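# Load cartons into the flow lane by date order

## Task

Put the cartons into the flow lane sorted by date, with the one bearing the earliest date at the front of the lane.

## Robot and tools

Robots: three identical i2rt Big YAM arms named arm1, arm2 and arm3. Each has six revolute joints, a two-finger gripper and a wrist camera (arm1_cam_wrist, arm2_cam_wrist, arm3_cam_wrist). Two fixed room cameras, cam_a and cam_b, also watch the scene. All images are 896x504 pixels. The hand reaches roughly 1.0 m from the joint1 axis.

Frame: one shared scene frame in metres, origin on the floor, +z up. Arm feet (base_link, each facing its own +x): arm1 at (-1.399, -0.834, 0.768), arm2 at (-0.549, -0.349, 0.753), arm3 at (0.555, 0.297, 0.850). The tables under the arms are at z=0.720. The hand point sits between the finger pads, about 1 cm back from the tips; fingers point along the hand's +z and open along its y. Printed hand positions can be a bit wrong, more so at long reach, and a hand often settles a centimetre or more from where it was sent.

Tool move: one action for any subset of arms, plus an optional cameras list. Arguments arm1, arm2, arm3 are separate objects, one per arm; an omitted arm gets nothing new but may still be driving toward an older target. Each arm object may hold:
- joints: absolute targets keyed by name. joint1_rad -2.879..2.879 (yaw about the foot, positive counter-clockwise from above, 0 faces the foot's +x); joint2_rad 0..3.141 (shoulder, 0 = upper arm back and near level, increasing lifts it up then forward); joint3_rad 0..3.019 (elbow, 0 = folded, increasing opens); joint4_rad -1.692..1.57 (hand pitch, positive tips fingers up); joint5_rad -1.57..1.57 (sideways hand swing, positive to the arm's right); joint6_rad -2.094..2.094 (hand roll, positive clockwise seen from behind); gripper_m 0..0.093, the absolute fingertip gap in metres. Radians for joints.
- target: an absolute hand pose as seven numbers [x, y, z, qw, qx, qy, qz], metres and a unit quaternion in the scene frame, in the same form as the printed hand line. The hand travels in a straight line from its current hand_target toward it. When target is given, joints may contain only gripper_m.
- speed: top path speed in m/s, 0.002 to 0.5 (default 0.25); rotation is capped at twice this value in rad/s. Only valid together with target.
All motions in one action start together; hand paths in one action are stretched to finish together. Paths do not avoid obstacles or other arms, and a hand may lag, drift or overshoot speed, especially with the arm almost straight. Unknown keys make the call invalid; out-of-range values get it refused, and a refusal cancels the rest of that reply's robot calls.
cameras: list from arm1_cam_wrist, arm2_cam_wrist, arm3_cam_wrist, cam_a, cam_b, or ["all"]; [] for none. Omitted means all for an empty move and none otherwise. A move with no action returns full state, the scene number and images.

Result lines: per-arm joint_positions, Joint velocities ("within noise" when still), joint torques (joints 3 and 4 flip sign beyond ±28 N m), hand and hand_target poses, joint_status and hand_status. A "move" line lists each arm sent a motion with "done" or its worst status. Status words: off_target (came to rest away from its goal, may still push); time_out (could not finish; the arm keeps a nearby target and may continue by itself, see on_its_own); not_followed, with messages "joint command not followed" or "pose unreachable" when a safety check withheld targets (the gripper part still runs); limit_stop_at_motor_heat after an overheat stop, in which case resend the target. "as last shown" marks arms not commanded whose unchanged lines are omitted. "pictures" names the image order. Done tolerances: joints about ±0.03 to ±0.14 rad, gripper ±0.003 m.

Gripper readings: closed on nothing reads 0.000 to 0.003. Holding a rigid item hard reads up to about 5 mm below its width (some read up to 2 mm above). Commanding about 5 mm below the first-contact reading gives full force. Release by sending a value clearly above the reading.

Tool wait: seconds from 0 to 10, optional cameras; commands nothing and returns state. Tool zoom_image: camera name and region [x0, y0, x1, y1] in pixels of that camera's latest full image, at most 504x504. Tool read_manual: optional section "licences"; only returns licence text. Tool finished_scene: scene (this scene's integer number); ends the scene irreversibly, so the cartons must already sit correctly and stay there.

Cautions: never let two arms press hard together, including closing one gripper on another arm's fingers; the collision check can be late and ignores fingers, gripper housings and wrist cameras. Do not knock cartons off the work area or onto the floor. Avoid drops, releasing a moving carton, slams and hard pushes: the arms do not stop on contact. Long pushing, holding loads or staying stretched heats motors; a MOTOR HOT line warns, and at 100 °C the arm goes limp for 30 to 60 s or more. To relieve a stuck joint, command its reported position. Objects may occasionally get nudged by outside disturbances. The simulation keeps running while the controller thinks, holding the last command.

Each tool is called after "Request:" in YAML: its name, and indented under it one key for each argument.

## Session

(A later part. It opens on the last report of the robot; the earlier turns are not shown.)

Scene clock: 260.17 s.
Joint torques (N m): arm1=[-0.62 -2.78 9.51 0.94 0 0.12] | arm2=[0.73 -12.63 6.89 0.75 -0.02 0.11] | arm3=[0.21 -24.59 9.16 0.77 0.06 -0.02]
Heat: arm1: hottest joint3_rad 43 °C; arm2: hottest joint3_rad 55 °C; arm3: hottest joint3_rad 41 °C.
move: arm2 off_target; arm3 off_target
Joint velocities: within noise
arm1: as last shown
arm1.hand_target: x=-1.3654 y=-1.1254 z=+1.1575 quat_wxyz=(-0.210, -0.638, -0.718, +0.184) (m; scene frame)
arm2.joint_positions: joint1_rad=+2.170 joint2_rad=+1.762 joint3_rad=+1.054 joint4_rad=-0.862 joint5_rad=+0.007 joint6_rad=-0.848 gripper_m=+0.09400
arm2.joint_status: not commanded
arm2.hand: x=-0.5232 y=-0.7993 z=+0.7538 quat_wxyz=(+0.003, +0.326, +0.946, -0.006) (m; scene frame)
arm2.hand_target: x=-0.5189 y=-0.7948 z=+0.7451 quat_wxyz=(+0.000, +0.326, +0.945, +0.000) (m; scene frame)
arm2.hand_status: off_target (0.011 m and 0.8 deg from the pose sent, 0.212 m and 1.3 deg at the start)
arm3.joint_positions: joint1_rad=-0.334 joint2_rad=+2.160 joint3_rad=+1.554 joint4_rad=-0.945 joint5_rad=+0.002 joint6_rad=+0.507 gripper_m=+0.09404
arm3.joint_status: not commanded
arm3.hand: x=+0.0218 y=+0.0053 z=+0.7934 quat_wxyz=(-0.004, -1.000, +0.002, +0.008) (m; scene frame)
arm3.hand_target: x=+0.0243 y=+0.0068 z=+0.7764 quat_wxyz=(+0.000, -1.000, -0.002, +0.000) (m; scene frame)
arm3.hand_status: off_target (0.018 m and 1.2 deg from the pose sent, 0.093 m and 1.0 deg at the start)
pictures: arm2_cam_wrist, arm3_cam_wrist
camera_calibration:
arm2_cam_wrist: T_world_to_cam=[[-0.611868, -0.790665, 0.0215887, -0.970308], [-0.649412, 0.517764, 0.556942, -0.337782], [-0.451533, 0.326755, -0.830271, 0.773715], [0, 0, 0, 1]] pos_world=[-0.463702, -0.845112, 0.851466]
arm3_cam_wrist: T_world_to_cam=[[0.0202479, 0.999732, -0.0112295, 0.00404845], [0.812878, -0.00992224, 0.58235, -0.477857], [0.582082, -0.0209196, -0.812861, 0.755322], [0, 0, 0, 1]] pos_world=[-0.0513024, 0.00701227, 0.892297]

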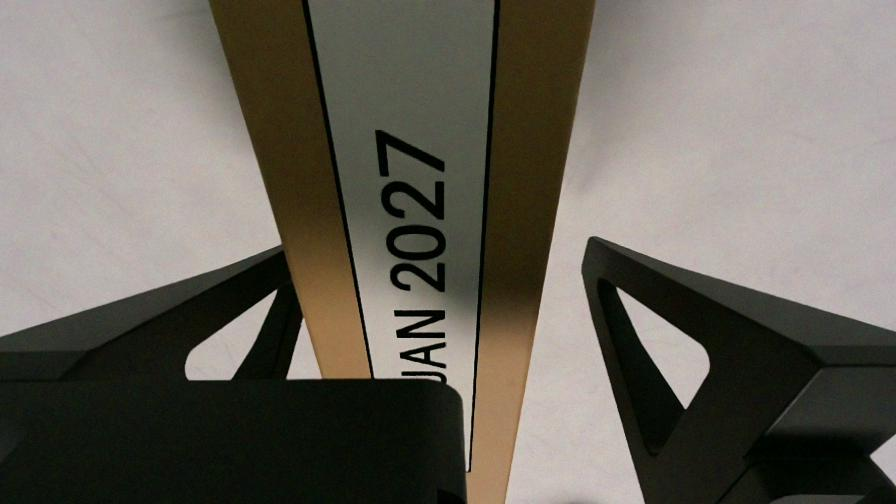

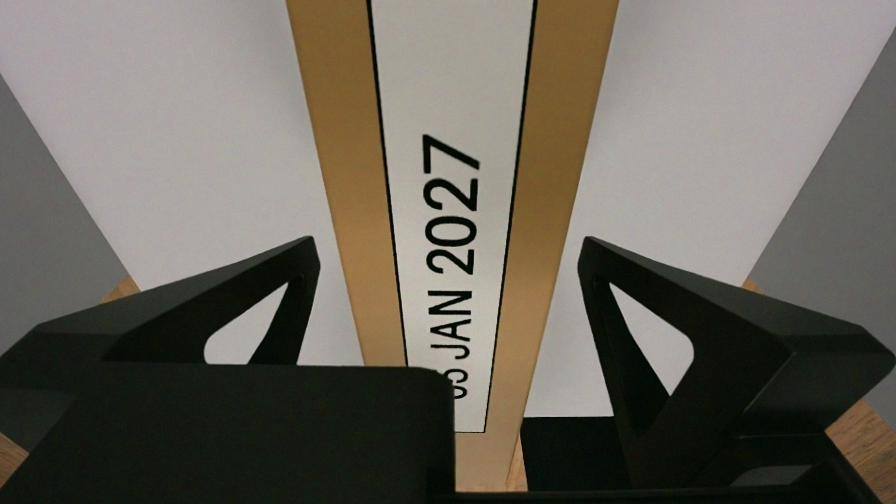

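Request:
move:
  arm2: {"joints": {"gripper_m": 0.055}}
  arm3: {"joints": {"gripper_m": 0.055}}

Request:
move:
  arm2: {"target": [-0.52, -0.765, 0.955, 0, 0.3256, 0.9455, 0], "speed": 0.22}
  arm3: {"target": [0.03, 0.008, 0.94, 0, 1, 0, 0], "speed": 0.2}

Request:
move:
  arm2: {"joints": {"joint1_rad": -1.77, "joint2_rad": 1.48, "joint3_rad": 1.245, "joint4_rad": -1.385, "joint5_rad": 0, "joint6_rad": 0.82}}
  arm3: {"target": [0.28, -0.02, 0.955, 0, 1, 0, 0], "speed": 0.25}

Request:
move:
  arm3: {"target": [0.472, -0.345, 0.90, 0.018, 1, 0, -0.04], "speed": 0.25}
  cameras: ["arm3_cam_wrist"]

Scene clock: 266.03 s.
Joint torques (N m): arm1=[-0.56 -2.84 9.55 0.94 -0.01 0.12] | arm2=[0.5 -12.1 6.89 0.73 0.01 0.09] | arm3=[-0.03 -24.53 9.16 0.8 0.02 -0.02]
Heat: arm1: hottest joint3_rad 43 °C; arm2: hottest joint3_rad 54 °C; arm3: hottest joint3_rad 41 °C.
move: arm2 off_target; arm3 off_target
Joint velocities: within noise
arm1: as last shown
arm2.joint_positions: joint1_rad=+2.173 joint2_rad=+1.762 joint3_rad=+1.054 joint4_rad=-0.862 joint5_rad=+0.006 joint6_rad=-0.848 gripper_m=+0.06067
arm2.joint_status: gripper_m off_target (ended at +0.06070, target +0.05500)
arm2.hand: x=-0.5219 y=-0.7993 z=+0.7538 quat_wxyz=(+0.004, +0.324, +0.946, -0.006) (m; scene frame)
arm2.hand_target: x=-0.5189 y=-0.7948 z=+0.7451 quat_wxyz=(+0.000, +0.326, +0.946, +0.000) (m; scene frame)
arm2.hand_status: not commanded
arm3.joint_positions: joint1_rad=-0.334 joint2_rad=+2.160 joint3_rad=+1.554 joint4_rad=-0.945 joint5_rad=+0.002 joint6_rad=+0.507 gripper_m=+0.05861
arm3.joint_status: gripper_m off_target (ended at +0.05863, target +0.05500)
arm3.hand: x=+0.0218 y=+0.0054 z=+0.7934 quat_wxyz=(-0.004, -1.000, +0.002, +0.008) (m; scene frame)
arm3.hand_target: x=+0.0244 y=+0.0068 z=+0.7764 quat_wxyz=(+0.000, -1.000, -0.002, +0.000) (m; scene frame)
arm3.hand_status: not commanded
camera_calibration:
arm1_cam_wrist: T_world_to_cam=[[-0.9874, -0.157436, -0.0159939, -1.499], [-0.158239, 0.981277, 0.109798, 0.758301], [-0.00159183, 0.110946, -0.993825, 1.39571], [0, 0, 0, 1]] pos_world=[-1.3579, -1.13495, 1.27985]
arm2_cam_wrist: T_world_to_cam=[[-0.609779, -0.792282, 0.0214012, -0.969616], [-0.651214, 0.516232, 0.55626, -0.338525], [-0.451763, 0.325259, -0.830733, 0.773421], [0, 0, 0, 1]] pos_world=[-0.462301, -0.845015, 0.851565]
arm3_cam_wrist: T_world_to_cam=[[0.0198679, 0.999747, -0.010524, 0.00339886], [0.813091, -0.0100314, 0.582051, -0.477578], [0.581798, -0.0201211, -0.813085, 0.755502], [0, 0, 0, 1]] pos_world=[-0.0513026, 0.0070127, 0.892297]

Scene clock: 267.87 s.
Joint torques (N m): arm1=[-0.56 -2.84 9.5 0.92 0 0.12] | arm2=[0.67 -10.29 15.1 -0.39 -0.08 0.08] | arm3=[0.32 -27.81 15.24 -0.24 0.02 0.05]
Heat: arm1: hottest joint3_rad 43 °C; arm2: hottest joint3_rad 54 °C; arm3: hottest joint3_rad 41 °C.
move: arm2 off_target; arm3 off_target
Joint velocities: within noise
arm1: as last shown
arm2.joint_positions: joint1_rad=+2.176 joint2_rad=+1.454 joint3_rad=+1.191 joint4_rad=-1.383 joint5_rad=+0.007 joint6_rad=-0.842 gripper_m=+0.06067
arm2.joint_status: not commanded
arm2.hand: x=-0.5258 y=-0.7418 z=+0.9279 quat_wxyz=(-0.012, +0.325, +0.945, +0.029) (m; scene frame)
arm2.hand_target: x=-0.5202 y=-0.7631 z=+0.9551 quat_wxyz=(+0.001, +0.326, +0.945, +0.000) (m; scene frame)
arm2.hand_status: off_target (0.036 m and 3.6 deg from the pose sent, 0.204 m and 0.8 deg at the start)
arm3.joint_positions: joint1_rad=-0.334 joint2_rad=+1.994 joint3_rad=+1.609 joint4_rad=-1.250 joint5_rad=+0.002 joint6_rad=+0.506 gripper_m=+0.05857
arm3.joint_status: not commanded
arm3.hand: x=+0.0481 y=+0.0200 z=+0.9081 quat_wxyz=(+0.017, -0.999, +0.002, -0.029) (m; scene frame)
arm3.hand_target: x=+0.0315 y=+0.0089 z=+0.9404 quat_wxyz=(+0.000, -1.000, +0.000, +0.000) (m; scene frame)
arm3.hand_status: off_target (0.039 m and 3.8 deg from the pose sent, 0.147 m and 1.1 deg at the start)
camera_calibration:
arm1_cam_wrist: T_world_to_cam=[[-0.9874, -0.157436, -0.0159939, -1.499], [-0.158239, 0.981277, 0.109798, 0.758301], [-0.00159183, 0.110946, -0.993825, 1.39571], [0, 0, 0, 1]] pos_world=[-1.3579, -1.13495, 1.27985]
arm2_cam_wrist: T_world_to_cam=[[-0.611364, -0.790565, -0.0352263, -0.877175], [-0.646623, 0.473398, 0.598141, -0.5359], [-0.456193, 0.38846, -0.800616, 0.914069], [0, 0, 0, 1]] pos_world=[-0.465807, -0.794849, 1.02146]
arm3_cam_wrist: T_world_to_cam=[[0.0182073, 0.999326, 0.0318755, -0.0489226], [0.767503, -0.0344015, 0.640121, -0.615638], [0.640787, 0.0128097, -0.767612, 0.789058], [0, 0, 0, 1]] pos_world=[-0.0322229, 0.0176031, 1.00133]

Scene clock: 270.70 s.
Joint torques (N m): arm1=[-0.56 -2.78 9.51 0.9 -0.01 0.12] | arm2=[-0.21 -12.92 11.7 -0.38 0 0.09] | arm3=[0.32 -19.19 10.63 0.58 0.19 0.16]
Heat: arm1: hottest joint3_rad 43 °C; arm2: hottest joint3_rad 54 °C; arm3: hottest joint3_rad 41 °C.
move: arm2 done; arm3 off_target
Joint velocities: within noise
arm1: as last shown
arm2.joint_positions: joint1_rad=-1.768 joint2_rad=+1.500 joint3_rad=+1.215 joint4_rad=-1.375 joint5_rad=+0.001 joint6_rad=+0.810 gripper_m=+0.06072
arm2.joint_status: all done
arm2.hand: x=-0.2757 y=-0.0458 z=+0.9130 quat_wxyz=(+0.025, +0.012, -0.999, +0.039) (m; scene frame)
arm2.hand_target: x=-0.2709 y=-0.0408 z=+0.9315 quat_wxyz=(+0.012, +0.006, -1.000, +0.024) (m; scene frame)
arm2.hand_status: not commanded
arm3.joint_positions: joint1_rad=+0.019 joint2_rad=+1.553 joint3_rad=+1.080 joint4_rad=-1.144 joint5_rad=-0.002 joint6_rad=+0.851 gripper_m=+0.05857
arm3.joint_status: not commanded
arm3.hand: x=+0.2841 y=-0.0132 z=+0.9404 quat_wxyz=(+0.017, -1.000, -0.002, -0.017) (m; scene frame)
arm3.hand_target: x=+0.2803 y=-0.0198 z=+0.9549 quat_wxyz=(+0.000, -1.000, +0.000, +0.000) (m; scene frame)
arm3.hand_status: off_target (0.017 m and 2.7 deg from the pose sent, 0.240 m and 3.8 deg at the start)
camera_calibration:
arm1_cam_wrist: T_world_to_cam=[[-0.9874, -0.157436, -0.0159939, -1.499], [-0.158239, 0.981277, 0.109798, 0.758301], [-0.00159183, 0.110946, -0.993825, 1.39571], [0, 0, 0, 1]] pos_world=[-1.3579, -1.13495, 1.27985]
arm2_cam_wrist: T_world_to_cam=[[0.0305159, -0.995512, 0.0895788, -0.120954], [-0.795883, 0.0300165, 0.604707, -0.762216], [-0.604682, -0.0897474, -0.791395, 0.674609], [0, 0, 0, 1]] pos_world=[-0.19502, -0.0369877, 1.00563]
arm3_cam_wrist: T_world_to_cam=[[0.0110605, 0.999447, 0.0313558, -0.0185721], [0.783013, -0.0281596, 0.621368, -0.805243], [0.621907, 0.0176794, -0.782892, 0.682805], [0, 0, 0, 1]] pos_world=[0.20608, -0.0161851, 1.0355]

Scene clock: 273.30 s.
Joint torques (N m): arm1=[-0.56 -2.78 9.51 0.92 -0.01 0.12] | arm2=[-0.21 -12.86 11.7 -0.38 0 0.08] | arm3=[-0.03 -27.46 15.76 -0.1 0.3 0.17]
Heat: arm1: hottest joint3_rad 43 °C; arm2: hottest joint3_rad 54 °C; arm3: hottest joint3_rad 42 °C.
move: arm3 off_target
Joint velocities: within noise
arm1, arm2: as last shown
arm3.joint_positions: joint1_rad=+0.630 joint2_rad=+2.106 joint3_rad=+1.711 joint4_rad=-1.181 joint5_rad=+0.074 joint6_rad=+1.454 gripper_m=+0.05857
arm3.joint_status: not commanded
arm3.hand: x=+0.4762 y=-0.3226 z=+0.8792 quat_wxyz=(+0.006, -0.999, -0.006, +0.035) (m; scene frame)
arm3.hand_target: x=+0.4721 y=-0.3435 z=+0.9005 quat_wxyz=(-0.019, -0.999, +0.000, +0.040) (m; scene frame)
arm3.hand_status: off_target (0.031 m and 2.9 deg from the pose sent, 0.383 m and 7.6 deg at the start)
pictures: arm3_cam_wrist
camera_calibration:
arm3_cam_wrist: T_world_to_cam=[[0.00322058, 0.999949, 0.00952675, 0.313579], [0.843468, -0.00783389, 0.537123, -0.874594], [0.53717, 0.00630566, -0.84345, 0.610767], [0, 0, 0, 1]] pos_world=[0.408596, -0.324266, 0.981929]

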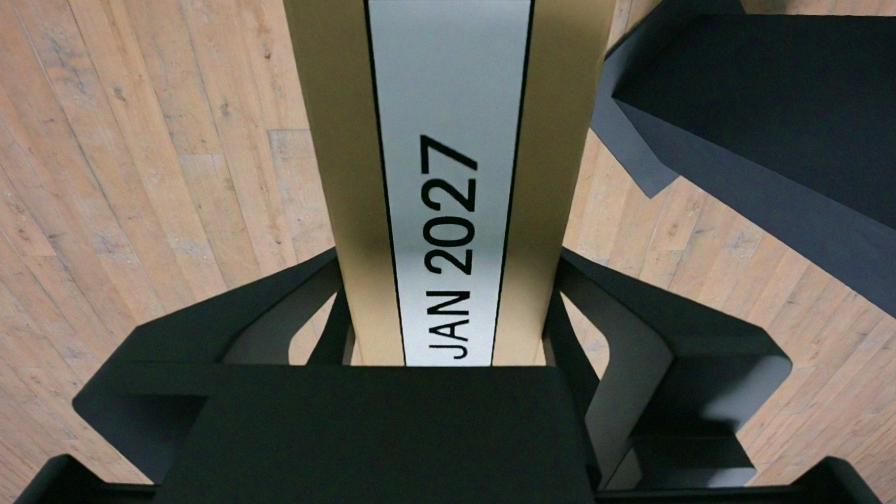

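Request:
move:
  arm3: {"target": [0.473, -0.336, 0.822, 0.006, 1, 0, -0.044], "speed": 0.15}
  arm2: {"target": [0.0, 0.012, 0.94, 0.01, 0, 1, 0.008], "speed": 0.2}
  cameras: ["arm3_cam_wrist", "arm2_cam_wrist"]

Scene clock: 289.83 s.
Joint torques (N m): arm1=[-0.62 -2.9 9.52 0.92 -0.01 0.12] | arm2=[-0.56 -20.54 16.31 -0.31 -0.06 -0.13] | arm3=[0.03 -28.45 10.58 0.59 0.32 0.16]
Heat: arm1: hottest joint3_rad 43 °C; arm2: hottest joint3_rad 56 °C; arm3: hottest joint3_rad 43 °C.
move: arm2 off_target; arm3 done
Joint velocities: within noise
arm1: as last shown
arm2.joint_positions: joint1_rad=-2.024 joint2_rad=+2.077 joint3_rad=+2.011 joint4_rad=-1.547 joint5_rad=-0.015 joint6_rad=+0.586 gripper_m=+0.06072
arm2.joint_status: not commanded
arm2.hand: x=-0.0191 y=+0.0020 z=+0.9118 quat_wxyz=(+0.017, -0.004, -1.000, +0.011) (m; scene frame)
arm2.hand_target: x=-0.0021 y=+0.0106 z=+0.9401 quat_wxyz=(-0.011, +0.000, -1.000, -0.008) (m; scene frame)
arm2.hand_status: off_target (0.036 m and 3.8 deg from the pose sent, 0.283 m and 6.8 deg at the start)
arm3.joint_positions: joint1_rad=+0.630 joint2_rad=+2.194 joint3_rad=+1.682 joint4_rad=-1.062 joint5_rad=+0.084 joint6_rad=+1.458 gripper_m=+0.05857
arm3.joint_status: not commanded
arm3.hand: x=+0.4741 y=-0.3279 z=+0.8159 quat_wxyz=(+0.006, -0.999, -0.004, +0.041) (m; scene frame)
arm3.hand_target: x=+0.4730 y=-0.3359 z=+0.8220 quat_wxyz=(-0.006, -0.999, +0.000, +0.044) (m; scene frame)
arm3.hand_status: done (0.010 m and 1.5 deg from the pose sent, 0.059 m and 1.9 deg at the start)
pictures: arm2_cam_wrist, arm3_cam_wrist
camera_calibration:
arm2_cam_wrist: T_world_to_cam=[[-0.0024991, -0.999374, 0.0352941, -0.0321851], [-0.804858, 0.022956, 0.593024, -0.548139], [-0.593462, -0.0269247, -0.804411, 0.84509], [0, 0, 0, 1]] pos_world=[0.0602751, 0.00317197, 1.006]
arm3_cam_wrist: T_world_to_cam=[[0.00706218, 0.999937, 0.00872108, 0.318255], [0.849029, -0.0106035, 0.528239, -0.835086], [0.528298, 0.00367393, -0.849051, 0.566471], [0, 0, 0, 1]] pos_world=[0.407499, -0.329171, 0.919313]

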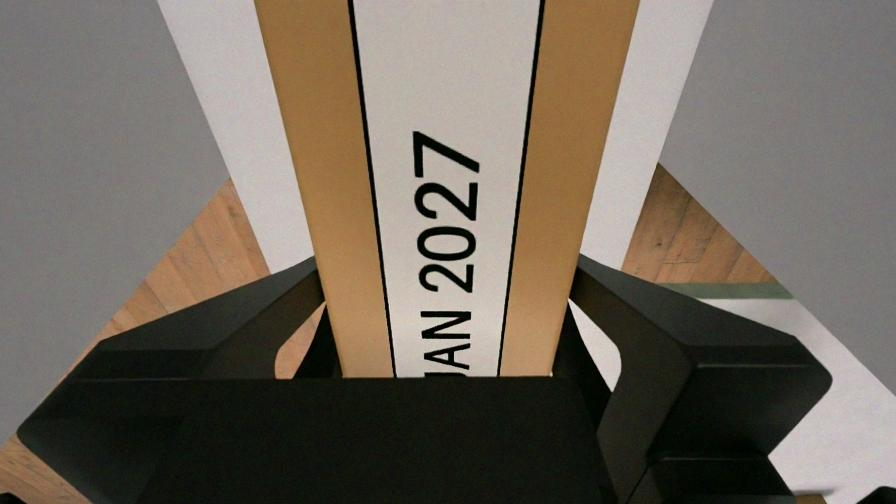

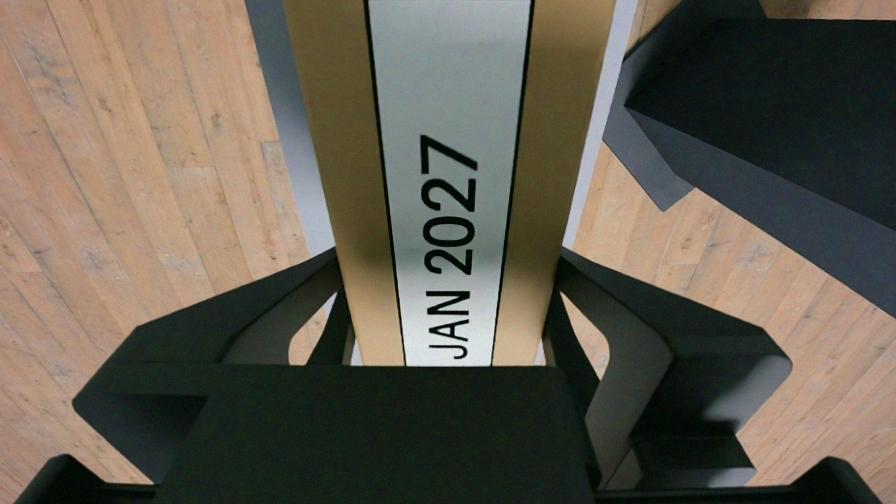

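Request:
move:
  arm3: {"target": [0.474, -0.338, 0.806, 0.006, 1, 0, -0.045], "speed": 0.1}
  arm2: {"target": [0.04, 0.005, 0.84, 0.01, 0, 1, 0.008], "speed": 0.15}
  cameras: ["arm3_cam_wrist", "arm2_cam_wrist"]

Scene clock: 294.80 s.
Joint torques (N m): arm1=[-0.56 -2.78 9.5 0.91 0 0.12] | arm2=[-0.67 -22.89 13.05 0.55 -0.06 -0.15] | arm3=[0.44 -28.63 10.36 0.59 0.25 0.13]
Heat: arm1: hottest joint3_rad 43 °C; arm2: hottest joint3_rad 58 °C; arm3: hottest joint3_rad 43 °C.
move: arm2 off_target; arm3 done
Joint velocities: within noise
arm1: as last shown
arm2.joint_positions: joint1_rad=-2.060 joint2_rad=+2.223 joint3_rad=+2.011 joint4_rad=-1.394 joint5_rad=-0.016 joint6_rad=+0.548 gripper_m=+0.06072
arm2.joint_status: not commanded
arm2.hand: x=+0.0238 y=-0.0005 z=+0.8188 quat_wxyz=(+0.014, -0.003, -1.000, +0.008) (m; scene frame)
arm2.hand_target: x=+0.0391 y=+0.0043 z=+0.8402 quat_wxyz=(-0.010, +0.000, -1.000, -0.008) (m; scene frame)
arm2.hand_status: off_target (0.027 m and 3.4 deg from the pose sent, 0.093 m and 3.8 deg at the start)
arm3.joint_positions: joint1_rad=+0.630 joint2_rad=+2.214 joint3_rad=+1.682 joint4_rad=-1.036 joint5_rad=+0.088 joint6_rad=+1.461 gripper_m=+0.05857
arm3.joint_status: not commanded
arm3.hand: x=+0.4730 y=-0.3308 z=+0.8036 quat_wxyz=(+0.003, -0.999, -0.003, +0.043) (m; scene frame)
arm3.hand_target: x=+0.4739 y=-0.3379 z=+0.8062 quat_wxyz=(-0.006, -0.999, +0.000, +0.045) (m; scene frame)
arm3.hand_status: done (0.008 m and 1.1 deg from the pose sent, 0.014 m and 1.6 deg at the start)
pictures: arm2_cam_wrist, arm3_cam_wrist
camera_calibration:
arm2_cam_wrist: T_world_to_cam=[[-0.000646917, -0.999573, 0.0292104, -0.0264413], [-0.808054, 0.0177306, 0.588842, -0.455013], [-0.589108, -0.0232227, -0.80772, 0.798279], [0, 0, 0, 1]] pos_world=[0.10258, 0.000175822, 0.913489]
arm3_cam_wrist: T_world_to_cam=[[0.0102088, 0.999944, 0.00273555, 0.32462], [0.851549, -0.0101278, 0.524177, -0.825576], [0.524176, -0.00302178, -0.851605, 0.558406], [0, 0, 0, 1]] pos_world=[0.407002, -0.331275, 0.907402]

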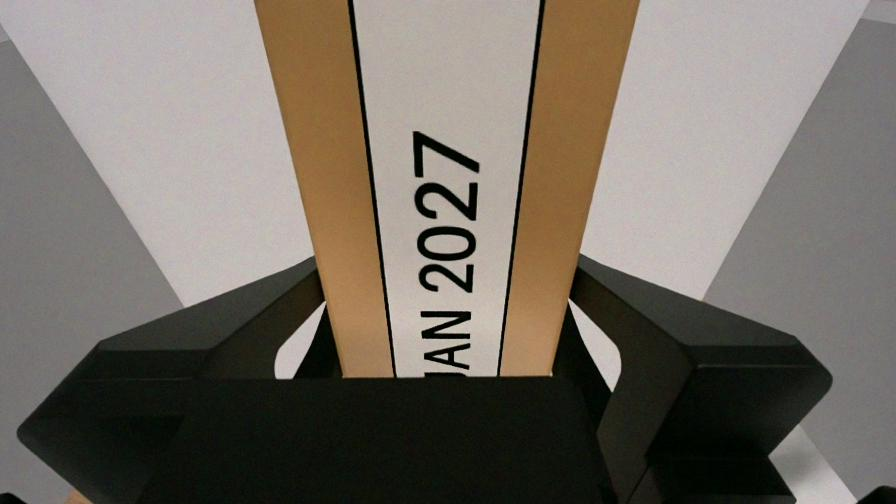

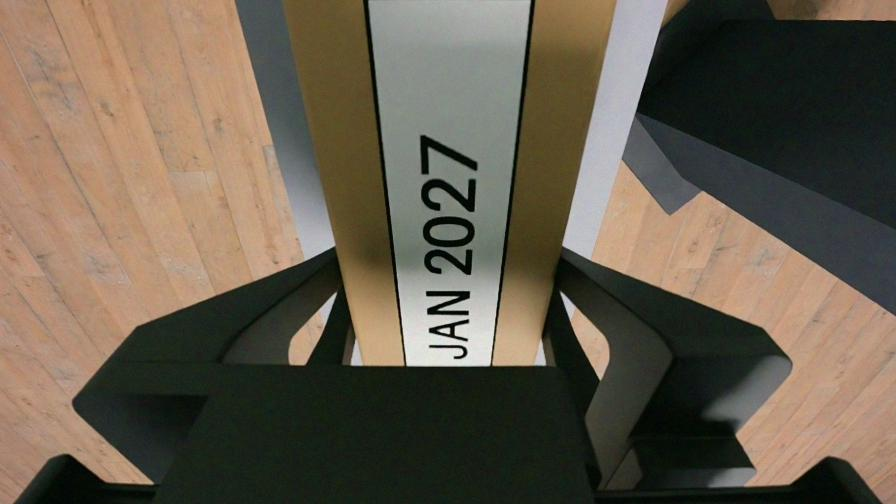

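Request:
move:
  arm3: {"target": [0.474, -0.338, 0.79, 0.005, 1, 0, -0.045], "speed": 0.06}
  arm2: {"target": [0.046, 0.003, 0.785, 0.01, 0, 1, 0.008], "speed": 0.1}
  cameras: ["arm3_cam_wrist", "arm2_cam_wrist"]

Scene clock: 299.27 s.
Joint torques (N m): arm1=[-0.5 -2.78 9.54 0.92 0 0.12] | arm2=[-1.03 -23.24 9.43 0.72 -0.05 -0.12] | arm3=[0.44 -26.58 9.91 0.9 0.16 0.08]
Heat: arm1: hottest joint3_rad 43 °C; arm2: hottest joint3_rad 58 °C; arm3: hottest joint3_rad 43 °C.
move: arm2 done; arm3 off_target
Joint velocities: within noise
arm1.joint_positions: joint1_rad=+0.617 joint2_rad=+0.796 joint3_rad=+1.196 joint4_rad=-1.398 joint5_rad=+0.001 joint6_rad=-0.008 gripper_m=+0.09394
arm1.joint_status: not commanded
arm1.hand: x=-1.3610 y=-1.1239 z=+1.1568 quat_wxyz=(-0.211, -0.629, -0.725, +0.184) (m; scene frame)
arm1.hand_target: x=-1.3654 y=-1.1254 z=+1.1575 quat_wxyz=(-0.210, -0.638, -0.718, +0.184) (m; scene frame)
arm1.hand_status: not commanded
arm2.joint_positions: joint1_rad=-2.062 joint2_rad=+2.272 joint3_rad=+2.003 joint4_rad=-1.290 joint5_rad=-0.017 joint6_rad=+0.542 gripper_m=+0.06072
arm2.joint_status: not commanded
arm2.hand: x=+0.0409 y=+0.0081 z=+0.7834 quat_wxyz=(-0.006, +0.000, -1.000, -0.005) (m; scene frame)
arm2.hand_target: x=+0.0460 y=+0.0030 z=+0.7851 quat_wxyz=(-0.010, +0.000, -1.000, -0.008) (m; scene frame)
arm2.hand_status: done (0.007 m and 0.6 deg from the pose sent, 0.041 m and 3.4 deg at the start)
arm3.joint_positions: joint1_rad=+0.630 joint2_rad=+2.218 joint3_rad=+1.682 joint4_rad=-1.015 joint5_rad=+0.091 joint6_rad=+1.467 gripper_m=+0.05857
arm3.joint_status: not commanded
arm3.hand: x=+0.4722 y=-0.3351 z=+0.8016 quat_wxyz=(-0.005, -0.999, +0.001, +0.045) (m; scene frame)
arm3.hand_target: x=+0.4739 y=-0.3377 z=+0.7902 quat_wxyz=(-0.005, -0.999, +0.000, +0.045) (m; scene frame)
arm3.hand_status: off_target (0.012 m and 0.1 deg from the pose sent, 0.015 m and 1.0 deg at the start)
pictures: arm2_cam_wrist, arm3_cam_wrist
camera_calibration:
arm2_cam_wrist: T_world_to_cam=[[0.00390184, -0.999985, 0.00382488, 0.00297157], [-0.831464, -0.00111924, 0.555577, -0.393161], [-0.555564, -0.00534802, -0.831456, 0.797078], [0, 0, 0, 1]] pos_world=[0.115917, 0.00679427, 0.881156]
arm3_cam_wrist: T_world_to_cam=[[0.0162559, 0.999766, -0.0143067, 0.339651], [0.853608, -0.0064257, 0.520876, -0.820922], [0.520662, -0.0206796, -0.853513, 0.55433], [0, 0, 0, 1]] pos_world=[0.406606, -0.333383, 0.905585]

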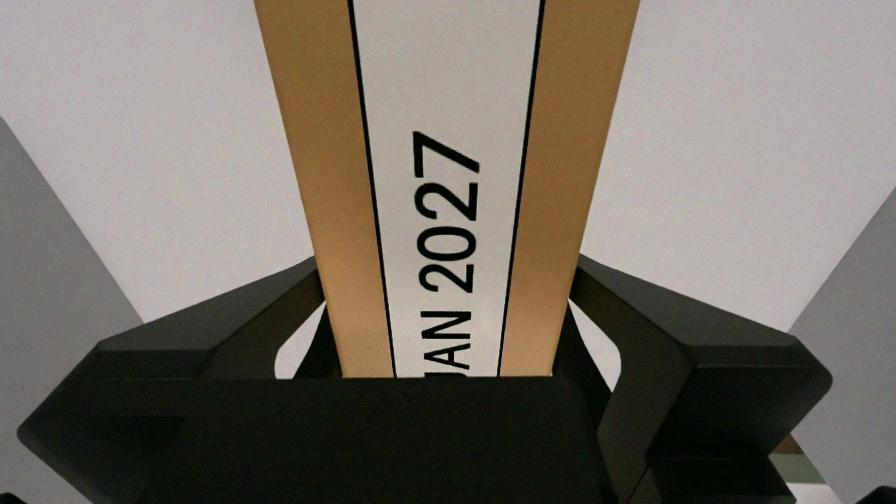

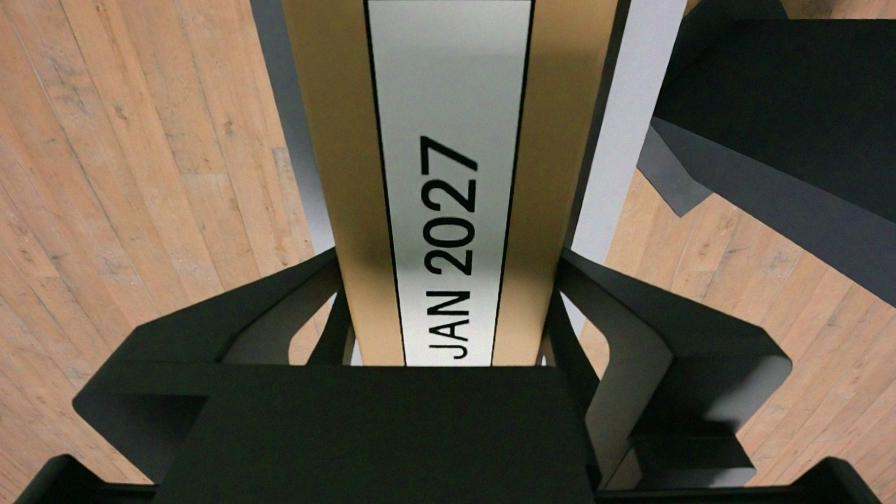

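Request:
move:
  arm3: {"target": [0.474, -0.325, 0.798, 0.004, 1, 0, -0.045], "speed": 0.06}
  arm2: {"target": [0.042, -0.002, 0.771, 0.008, 0, 1, 0.004], "speed": 0.06}
  cameras: ["arm3_cam_wrist", "arm2_cam_wrist"]

Scene clock: 306.40 s.
Joint torques (N m): arm1=[-0.62 -2.78 9.52 0.91 -0.01 0.12] | arm2=[-0.97 -22.65 8.01 0.73 0.06 -0.12] | arm3=[0.09 -28.75 8.12 0.25 0.17 0.05]
Heat: arm1: hottest joint3_rad 43 °C; arm2: hottest joint3_rad 57 °C; arm3: hottest joint3_rad 43 °C.
move: arm2 off_target; arm3 done
Joint velocities: within noise
arm1: as last shown
arm2.joint_positions: joint1_rad=-2.062 joint2_rad=+2.268 joint3_rad=+1.983 joint4_rad=-1.258 joint5_rad=-0.015 joint6_rad=+0.539 gripper_m=+0.06072
arm2.joint_status: not commanded
arm2.hand: x=+0.0421 y=+0.0080 z=+0.7783 quat_wxyz=(-0.013, +0.001, -1.000, -0.007) (m; scene frame)
arm2.hand_target: x=+0.0419 y=-0.0019 z=+0.7711 quat_wxyz=(-0.008, +0.000, -1.000, -0.004) (m; scene frame)
arm2.hand_status: off_target (0.012 m and 0.7 deg from the pose sent, 0.016 m and 0.3 deg at the start)
arm3.joint_positions: joint1_rad=+0.630 joint2_rad=+2.205 joint3_rad=+1.652 joint4_rad=-0.989 joint5_rad=+0.091 joint6_rad=+1.467 gripper_m=+0.05857
arm3.joint_status: not commanded
arm3.hand: x=+0.4727 y=-0.3304 z=+0.7994 quat_wxyz=(-0.009, -0.999, +0.001, +0.046) (m; scene frame)
arm3.hand_target: x=+0.4739 y=-0.3250 z=+0.7980 quat_wxyz=(-0.004, -0.999, +0.000, +0.045) (m; scene frame)
arm3.hand_status: done (0.006 m and 0.6 deg from the pose sent, 0.011 m and 0.2 deg at the start)
pictures: arm2_cam_wrist, arm3_cam_wrist
camera_calibration:
arm2_cam_wrist: T_world_to_cam=[[0.00633051, -0.999978, -0.00191005, 0.00734047], [-0.838869, -0.00635024, 0.544296, -0.38025], [-0.544296, -0.00184338, -0.838891, 0.798749], [0, 0, 0, 1]] pos_world=[0.11573, 0.00639804, 0.877046]
arm3_cam_wrist: T_world_to_cam=[[0.0163063, 0.99961, -0.0226539, 0.341484], [0.854032, -0.00214205, 0.520216, -0.818388], [0.519964, -0.02783, -0.853734, 0.550528], [0, 0, 0, 1]] pos_world=[0.407106, -0.327782, 0.903479]

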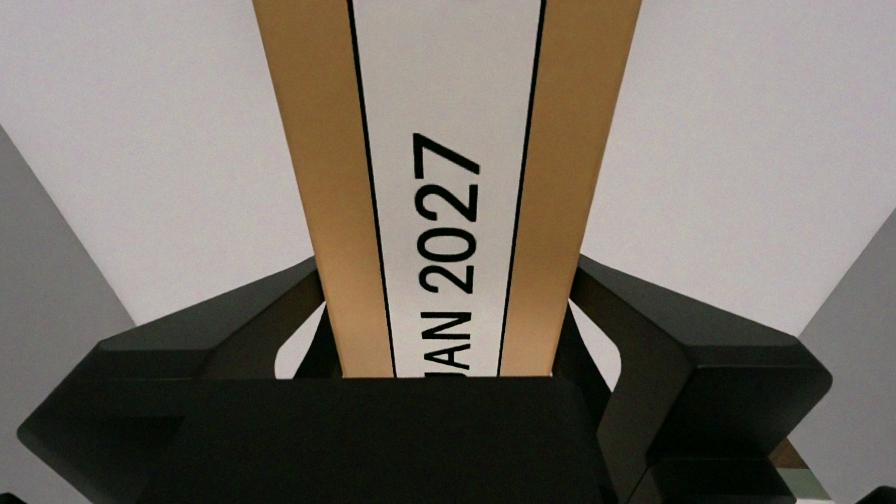

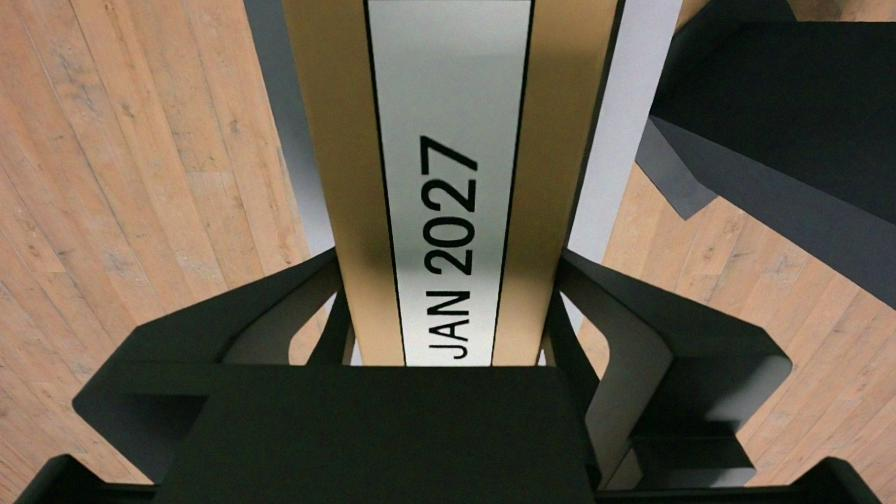

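Request:
move:
  arm3: {"joints": {"gripper_m": 0.094}}
  arm2: {"target": [0.044, -0.004, 0.766, 0.004, 0, 1, 0.002], "speed": 0.05}
  cameras: ["arm3_cam_wrist", "arm2_cam_wrist"]

Scene clock: 316.63 s.
Joint torques (N m): arm1=[-0.5 -2.78 9.51 0.92 -0.01 0.12] | arm2=[-1.38 -21.66 8.7 0.44 0.03 -0.13] | arm3=[0.21 -28.69 8.94 0.27 0.17 0.06]
Heat: arm1: hottest joint3_rad 43 °C; arm2: hottest joint3_rad 56 °C; arm3: hottest joint3_rad 43 °C.
move: arm2 off_target; arm3 done
Joint velocities: within noise
arm1: as last shown
arm2.joint_positions: joint1_rad=-2.062 joint2_rad=+2.268 joint3_rad=+1.983 joint4_rad=-1.258 joint5_rad=-0.015 joint6_rad=+0.536 gripper_m=+0.06072
arm2.joint_status: not commanded
arm2.hand: x=+0.0422 y=+0.0078 z=+0.7782 quat_wxyz=(-0.013, +0.002, -1.000, -0.007) (m; scene frame)
arm2.hand_target: x=+0.0438 y=-0.0040 z=+0.7661 quat_wxyz=(-0.004, +0.000, -1.000, -0.002) (m; scene frame)
arm2.hand_status: off_target (0.017 m and 1.2 deg from the pose sent, 0.017 m and 1.2 deg at the start)
arm3.joint_positions: joint1_rad=+0.630 joint2_rad=+2.204 joint3_rad=+1.642 joint4_rad=-0.989 joint5_rad=+0.091 joint6_rad=+1.467 gripper_m=+0.09386
arm3.joint_status: all done
arm3.hand: x=+0.4732 y=-0.3259 z=+0.7965 quat_wxyz=(-0.005, -0.999, +0.001, +0.045) (m; scene frame)
arm3.hand_target: x=+0.4739 y=-0.3249 z=+0.7979 quat_wxyz=(-0.004, -0.999, +0.000, +0.045) (m; scene frame)
arm3.hand_status: not commanded
pictures: arm2_cam_wrist, arm3_cam_wrist
camera_calibration:
arm2_cam_wrist: T_world_to_cam=[[0.00868927, -0.999961, -0.0018171, 0.00688361], [-0.838859, -0.00827842, 0.544286, -0.380092], [-0.54428, -0.00320516, -0.838898, 0.798733], [0, 0, 0, 1]] pos_world=[0.115831, 0.00629685, 0.876946]
arm3_cam_wrist: T_world_to_cam=[[0.0162624, 0.999781, -0.0131389, 0.329518], [0.853534, -0.00703678, 0.52099, -0.819299], [0.520784, -0.0196871, -0.853461, 0.550007], [0, 0, 0, 1]] pos_world=[0.407506, -0.324383, 0.900586]

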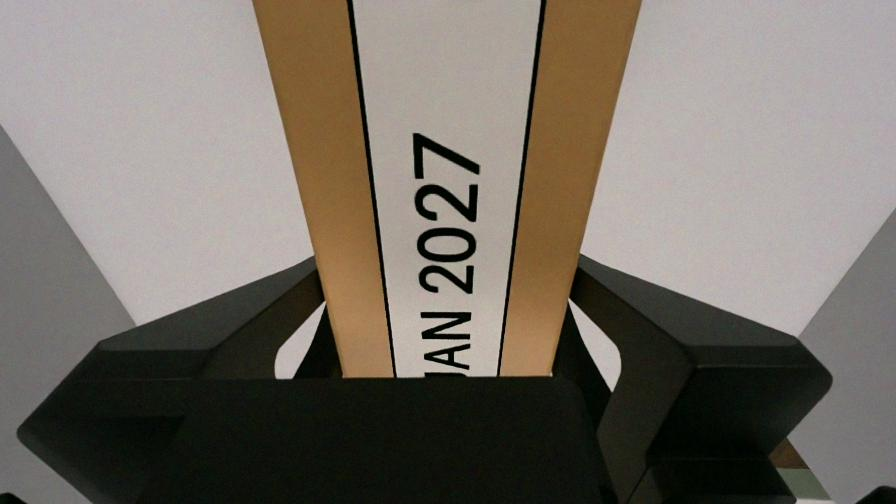

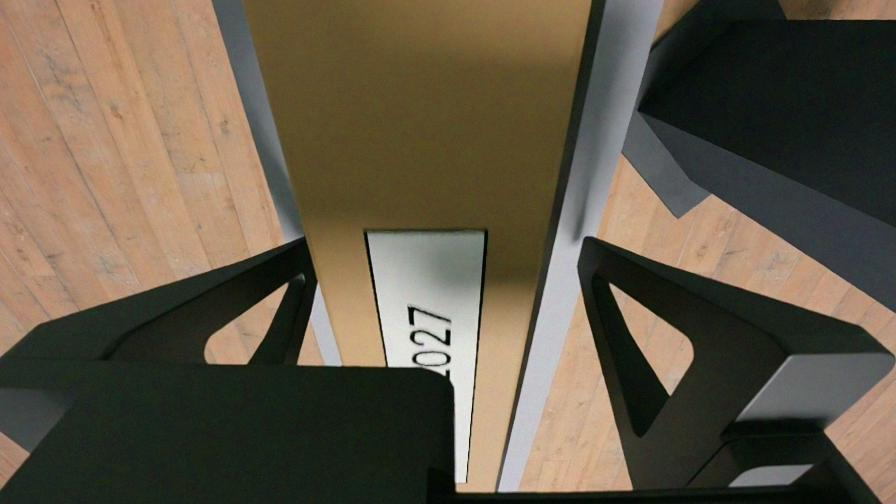

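Request:
move:
  arm3: {"target": [0.462, -0.325, 0.95, 0, 1, 0, -0.045], "speed": 0.18}
  arm2: {"joints": {"gripper_m": 0.094}}
  cameras: ["arm2_cam_wrist", "cam_b"]

Request:
zoom_image:
  camera: "cam_b"
  region: [310, 180, 560, 350]

Scene clock: 321.70 s.
Joint torques (N m): arm1=[-0.56 -2.84 9.52 0.92 0 0.12] | arm2=[-0.85 -21.71 8.69 0.43 0.03 -0.12] | arm3=[-0.73 -26.46 14.08 -0.08 0.21 -0.03]
Heat: arm1: hottest joint3_rad 43 °C; arm2: hottest joint3_rad 56 °C; arm3: hottest joint3_rad 43 °C.
move: arm2 done; arm3 off_target
Joint velocities: within noise
arm1: as last shown
arm2.joint_positions: joint1_rad=-2.069 joint2_rad=+2.268 joint3_rad=+1.983 joint4_rad=-1.258 joint5_rad=-0.015 joint6_rad=+0.535 gripper_m=+0.09388
arm2.joint_status: all done
arm2.hand: x=+0.0446 y=+0.0037 z=+0.7783 quat_wxyz=(-0.013, -0.001, -1.000, -0.007) (m; scene frame)
arm2.hand_target: x=+0.0438 y=-0.0041 z=+0.7661 quat_wxyz=(-0.004, +0.000, -1.000, -0.002) (m; scene frame)
arm2.hand_status: not commanded
arm3.joint_positions: joint1_rad=+0.623 joint2_rad=+2.035 joint3_rad=+1.763 joint4_rad=-1.308 joint5_rad=+0.091 joint6_rad=+1.458 gripper_m=+0.09387
arm3.joint_status: not commanded
arm3.hand: x=+0.4698 y=-0.3146 z=+0.9410 quat_wxyz=(+0.010, -0.999, -0.001, +0.044) (m; scene frame)
arm3.hand_target: x=+0.4621 y=-0.3246 z=+0.9502 quat_wxyz=(+0.000, -0.999, +0.000, +0.045) (m; scene frame)
arm3.hand_status: off_target (0.016 m and 1.1 deg from the pose sent, 0.154 m and 0.6 deg at the start)
pictures: arm2_cam_wrist, cam_b
camera_calibration:
arm2_cam_wrist: T_world_to_cam=[[0.00250316, -0.999995, -0.00185416, 0.00313002], [-0.838963, -0.00310907, 0.544179, -0.378076], [-0.544182, 0.0001934, -0.838967, 0.80015], [0, 0, 0, 1]] pos_world=[0.118228, 0.00179979, 0.877046]

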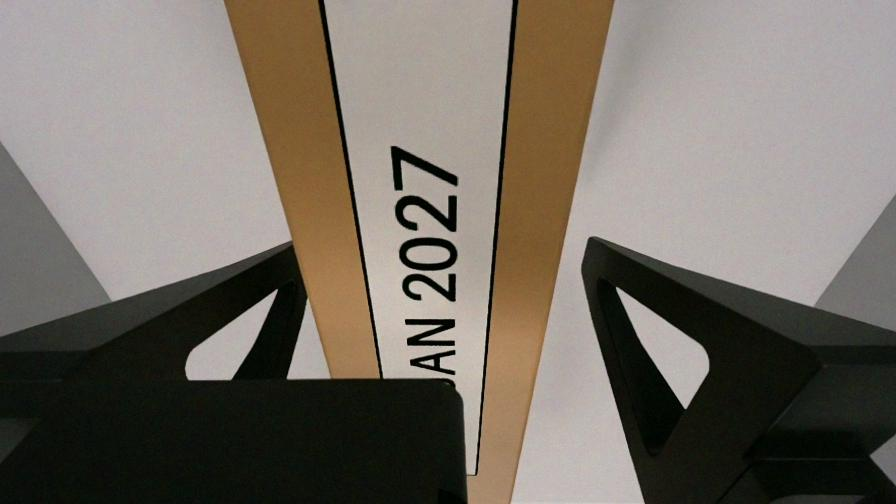

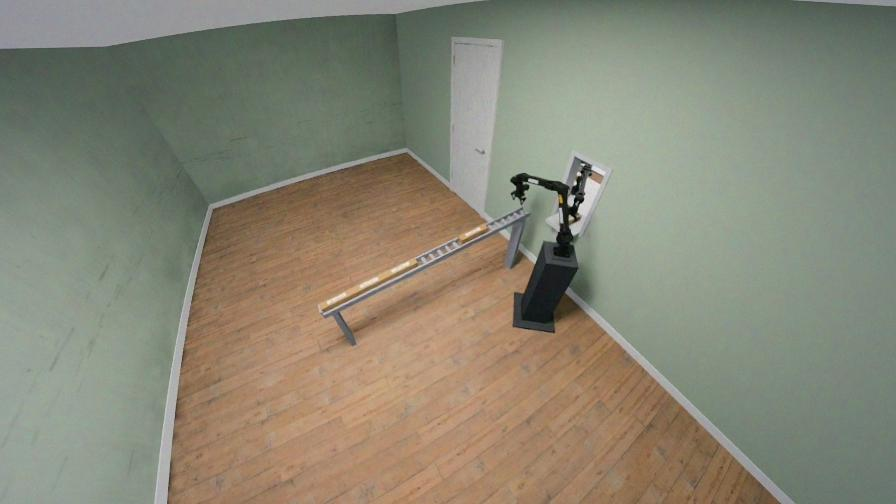

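Scaled by 2.016 from the camera's 896x504 image, which has a finer 1280x720 frame.

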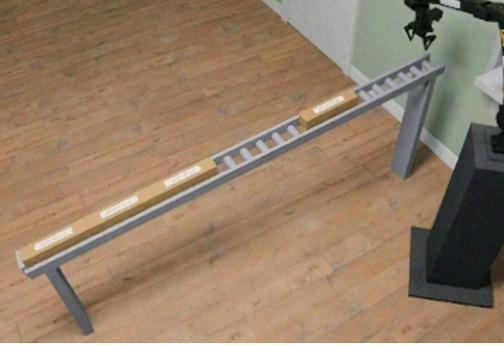

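Request:
move:
  arm2: {"target": [0.036, 0.004, 0.93, 0, 0, 1, 0], "speed": 0.2}
  arm3: {"target": [0.28, -0.04, 0.95, 0, 1, 0, -0.01], "speed": 0.25}

Request:
move:
  arm2: {"joints": {"joint2_rad": 1.524, "joint3_rad": 1.355, "joint4_rad": -1.4}}
  cameras: ["arm3_cam_wrist", "arm2_cam_wrist"]

Scene clock: 330.47 s.
Joint torques (N m): arm1=[-0.62 -2.78 9.52 0.92 0 0.12] | arm2=[-0.03 -21.07 14.76 -0.17 0.03 0] | arm3=[-0.09 -17.85 9.55 0.76 0.01 -0.03]
Heat: arm1: hottest joint3_rad 43 °C; arm2: hottest joint3_rad 56 °C; arm3: hottest joint3_rad 43 °C.
move: arm2 off_target; arm3 done
Joint velocities: within noise
arm1: as last shown
arm2.joint_positions: joint1_rad=-2.069 joint2_rad=+2.193 joint3_rad=+2.214 joint4_rad=-1.633 joint5_rad=-0.015 joint6_rad=+0.535 gripper_m=+0.09389
arm2.joint_status: not commanded
arm2.hand: x=+0.0255 y=-0.0052 z=+0.9155 quat_wxyz=(+0.017, -0.002, -1.000, +0.010) (m; scene frame)
arm2.hand_target: x=+0.0351 y=+0.0033 z=+0.9300 quat_wxyz=(+0.000, +0.000, -1.000, +0.000) (m; scene frame)
arm2.hand_status: off_target (0.020 m and 2.2 deg from the pose sent, 0.152 m and 1.7 deg at the start)
arm3.joint_positions: joint1_rad=+0.063 joint2_rad=+1.567 joint3_rad=+1.124 joint4_rad=-1.125 joint5_rad=+0.020 joint6_rad=+0.905 gripper_m=+0.09387
arm3.joint_status: not commanded
arm3.hand: x=+0.2812 y=-0.0399 z=+0.9494 quat_wxyz=(+0.005, -1.000, +0.003, +0.008) (m; scene frame)
arm3.hand_target: x=+0.2800 y=-0.0400 z=+0.9501 quat_wxyz=(+0.000, -1.000, +0.000, +0.010) (m; scene frame)
arm3.hand_status: done (0.001 m and 0.7 deg from the pose sent, 0.334 m and 4.0 deg at the start)
camera_calibration:
arm1_cam_wrist: T_world_to_cam=[[-0.9874, -0.157436, -0.0159939, -1.499], [-0.158239, 0.981277, 0.109798, 0.758301], [-0.00159183, 0.110946, -0.993825, 1.39571], [0, 0, 0, 1]] pos_world=[-1.3579, -1.13495, 1.27985]
arm2_cam_wrist: T_world_to_cam=[[0.00241947, -0.999473, 0.0323801, -0.0368737], [-0.805407, 0.0172447, 0.592471, -0.513757], [-0.592717, -0.0275126, -0.804941, 0.874739], [0, 0, 0, 1]] pos_world=[0.104778, -0.00392827, 1.00969]
arm3_cam_wrist: T_world_to_cam=[[0.0218798, 0.999733, 0.00739194, 0.0275862], [0.812066, -0.0220844, 0.583147, -0.780969], [0.583155, -0.00675643, -0.812333, 0.729989], [0, 0, 0, 1]] pos_world=[0.207898, -0.039894, 1.04821]

Scene clock: 332.13 s.
Joint torques (N m): arm1=[-0.56 -2.84 9.51 0.92 -0.01 0.12] | arm2=[0.03 -12.28 8.79 0.75 0.03 -0.01] | arm3=[-0.32 -17.61 9.52 0.73 0.03 -0.04]
Heat: arm1: hottest joint3_rad 43 °C; arm2: hottest joint3_rad 56 °C; arm3: hottest joint3_rad 43 °C.
move: arm2 done
Joint velocities: within noise
arm1, arm3: as last shown
arm2.joint_positions: joint1_rad=-2.069 joint2_rad=+1.524 joint3_rad=+1.367 joint4_rad=-1.410 joint5_rad=-0.015 joint6_rad=+0.535 gripper_m=+0.09389
arm2.joint_status: all done
arm2.hand: x=-0.1639 y=-0.1161 z=+0.9604 quat_wxyz=(-0.002, -0.001, -1.000, -0.002) (m; scene frame)
arm2.hand_target: x=-0.1657 y=-0.1156 z=+0.9559 quat_wxyz=(-0.002, +0.000, -1.000, -0.001) (m; scene frame)
arm2.hand_status: not commanded
arm3.joint_positions: joint1_rad=+0.063 joint2_rad=+1.567 joint3_rad=+1.124 joint4_rad=-1.125 joint5_rad=+0.020 joint6_rad=+0.904 gripper_m=+0.09387
arm3.hand: x=+0.2811 y=-0.0400 z=+0.9494 quat_wxyz=(+0.005, -1.000, +0.003, +0.008) (m; scene frame)
pictures: arm2_cam_wrist, arm3_cam_wrist
camera_calibration:
arm2_cam_wrist: T_world_to_cam=[[0.00226241, -0.99995, 0.00975377, -0.12712], [-0.827614, 0.00360242, 0.561285, -0.666298], [-0.561292, -0.00934222, -0.827565, 0.824634], [0, 0, 0, 1]] pos_world=[-0.0882897, -0.11701, 1.05766]
arm3_cam_wrist: T_world_to_cam=[[0.0211119, 0.999752, 0.00709041, 0.0281607], [0.812244, -0.0212865, 0.58293, -0.780806], [0.582936, -0.00654764, -0.812492, 0.73029], [0, 0, 0, 1]] pos_world=[0.207898, -0.0399927, 1.04831]

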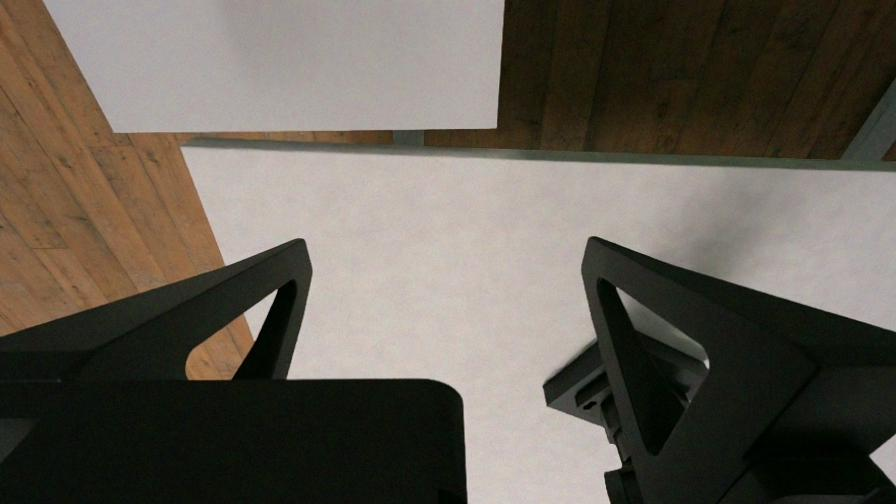

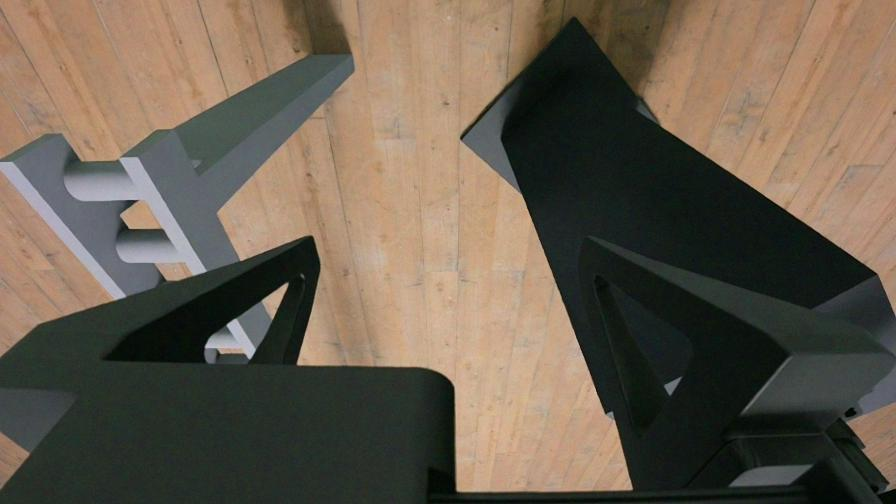

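Request:
move:
  arm2: {"joints": {"joint1_rad": 1.22, "joint2_rad": 1.36, "joint3_rad": 1.174, "joint4_rad": -1.385, "joint5_rad": 0, "joint6_rad": -0.96}}
  arm3: {"target": [0.02, 0.009, 0.865, 0, 1, -0.003, 0], "speed": 0.2}
  cameras: ["arm3_cam_wrist", "arm2_cam_wrist"]

Scene clock: 338.57 s.
Joint torques (N m): arm1=[-0.5 -2.84 9.52 0.92 -0.01 0.12] | arm2=[0.32 -9.7 8.32 0.08 -0.08 -0.11] | arm3=[-0.03 -23.36 13.49 0.03 -0.02 -0.03]
Heat: arm1: hottest joint3_rad 43 °C; arm2: hottest joint3_rad 55 °C; arm3: hottest joint3_rad 43 °C.
move: arm2 done; arm3 off_target
Joint velocities: within noise
arm1: as last shown
arm2.joint_positions: joint1_rad=+1.215 joint2_rad=+1.365 joint3_rad=+1.194 joint4_rad=-1.379 joint5_rad=-0.001 joint6_rad=-0.950 gripper_m=+0.09399
arm2.joint_status: all done
arm2.hand: x=-0.8568 y=-0.5917 z=+0.9573 quat_wxyz=(+0.006, +0.688, +0.726, -0.011) (m; scene frame)
arm2.hand_target: x=-0.8495 y=-0.5883 z=+0.9517 quat_wxyz=(+0.007, +0.682, +0.731, -0.001) (m; scene frame)
arm2.hand_status: not commanded
arm3.joint_positions: joint1_rad=-0.339 joint2_rad=+2.041 joint3_rad=+1.576 joint4_rad=-1.103 joint5_rad=+0.003 joint6_rad=+0.511 gripper_m=+0.09387
arm3.joint_status: not commanded
arm3.hand: x=+0.0304 y=+0.0138 z=+0.8691 quat_wxyz=(+0.001, -1.000, +0.006, +0.001) (m; scene frame)
arm3.hand_target: x=+0.0204 y=+0.0092 z=+0.8651 quat_wxyz=(+0.000, -1.000, +0.003, +0.000) (m; scene frame)
arm3.hand_status: off_target (0.012 m and 0.4 deg from the pose sent, 0.279 m and 1.1 deg at the start)
pictures: arm2_cam_wrist, arm3_cam_wrist
camera_calibration:
arm2_cam_wrist: T_world_to_cam=[[-0.998079, -0.0584675, 0.0204824, -0.911332], [-0.0378937, 0.83772, 0.544784, -0.0502722], [-0.0490106, 0.542961, -0.838326, 1.20467], [0, 0, 0, 1]] pos_world=[-0.852445, -0.665257, 1.05596]
arm3_cam_wrist: T_world_to_cam=[[0.028698, 0.999588, -0.000877391, -0.0129746], [0.80389, -0.0225578, 0.594349, -0.538819], [0.594085, -0.0177619, -0.804206, 0.804135], [0, 0, 0, 1]] pos_world=[-0.0442006, 0.0150976, 0.966926]

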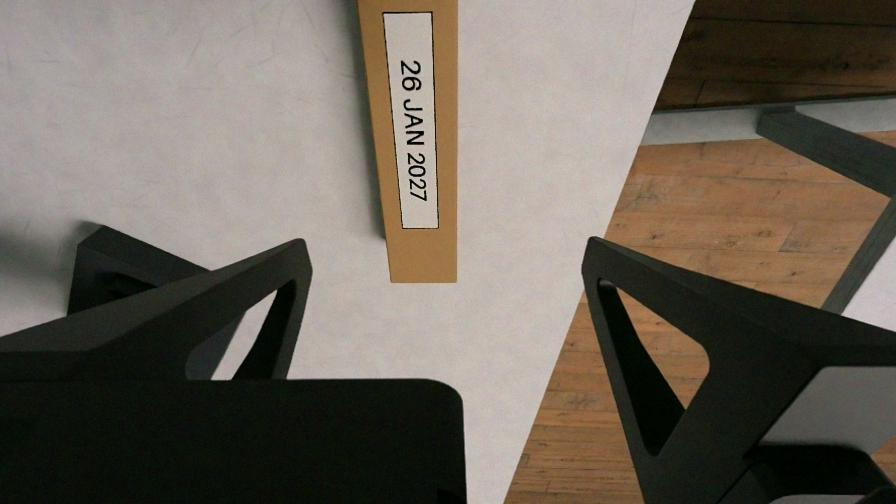

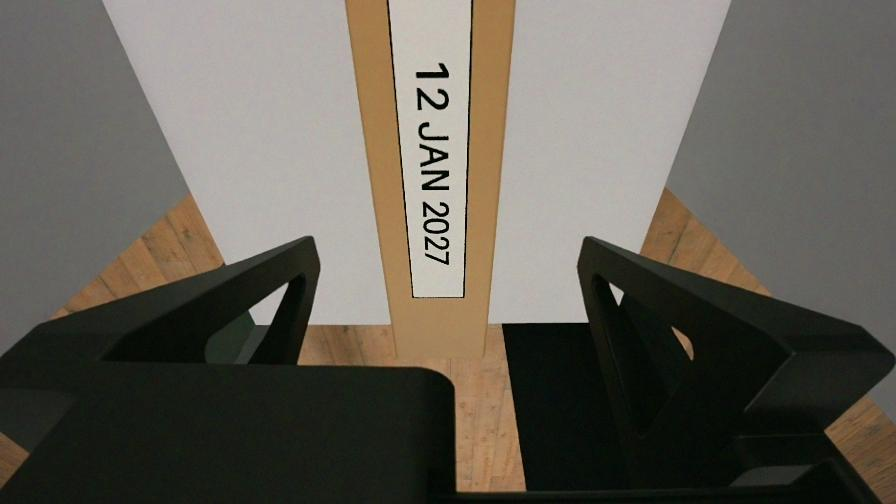

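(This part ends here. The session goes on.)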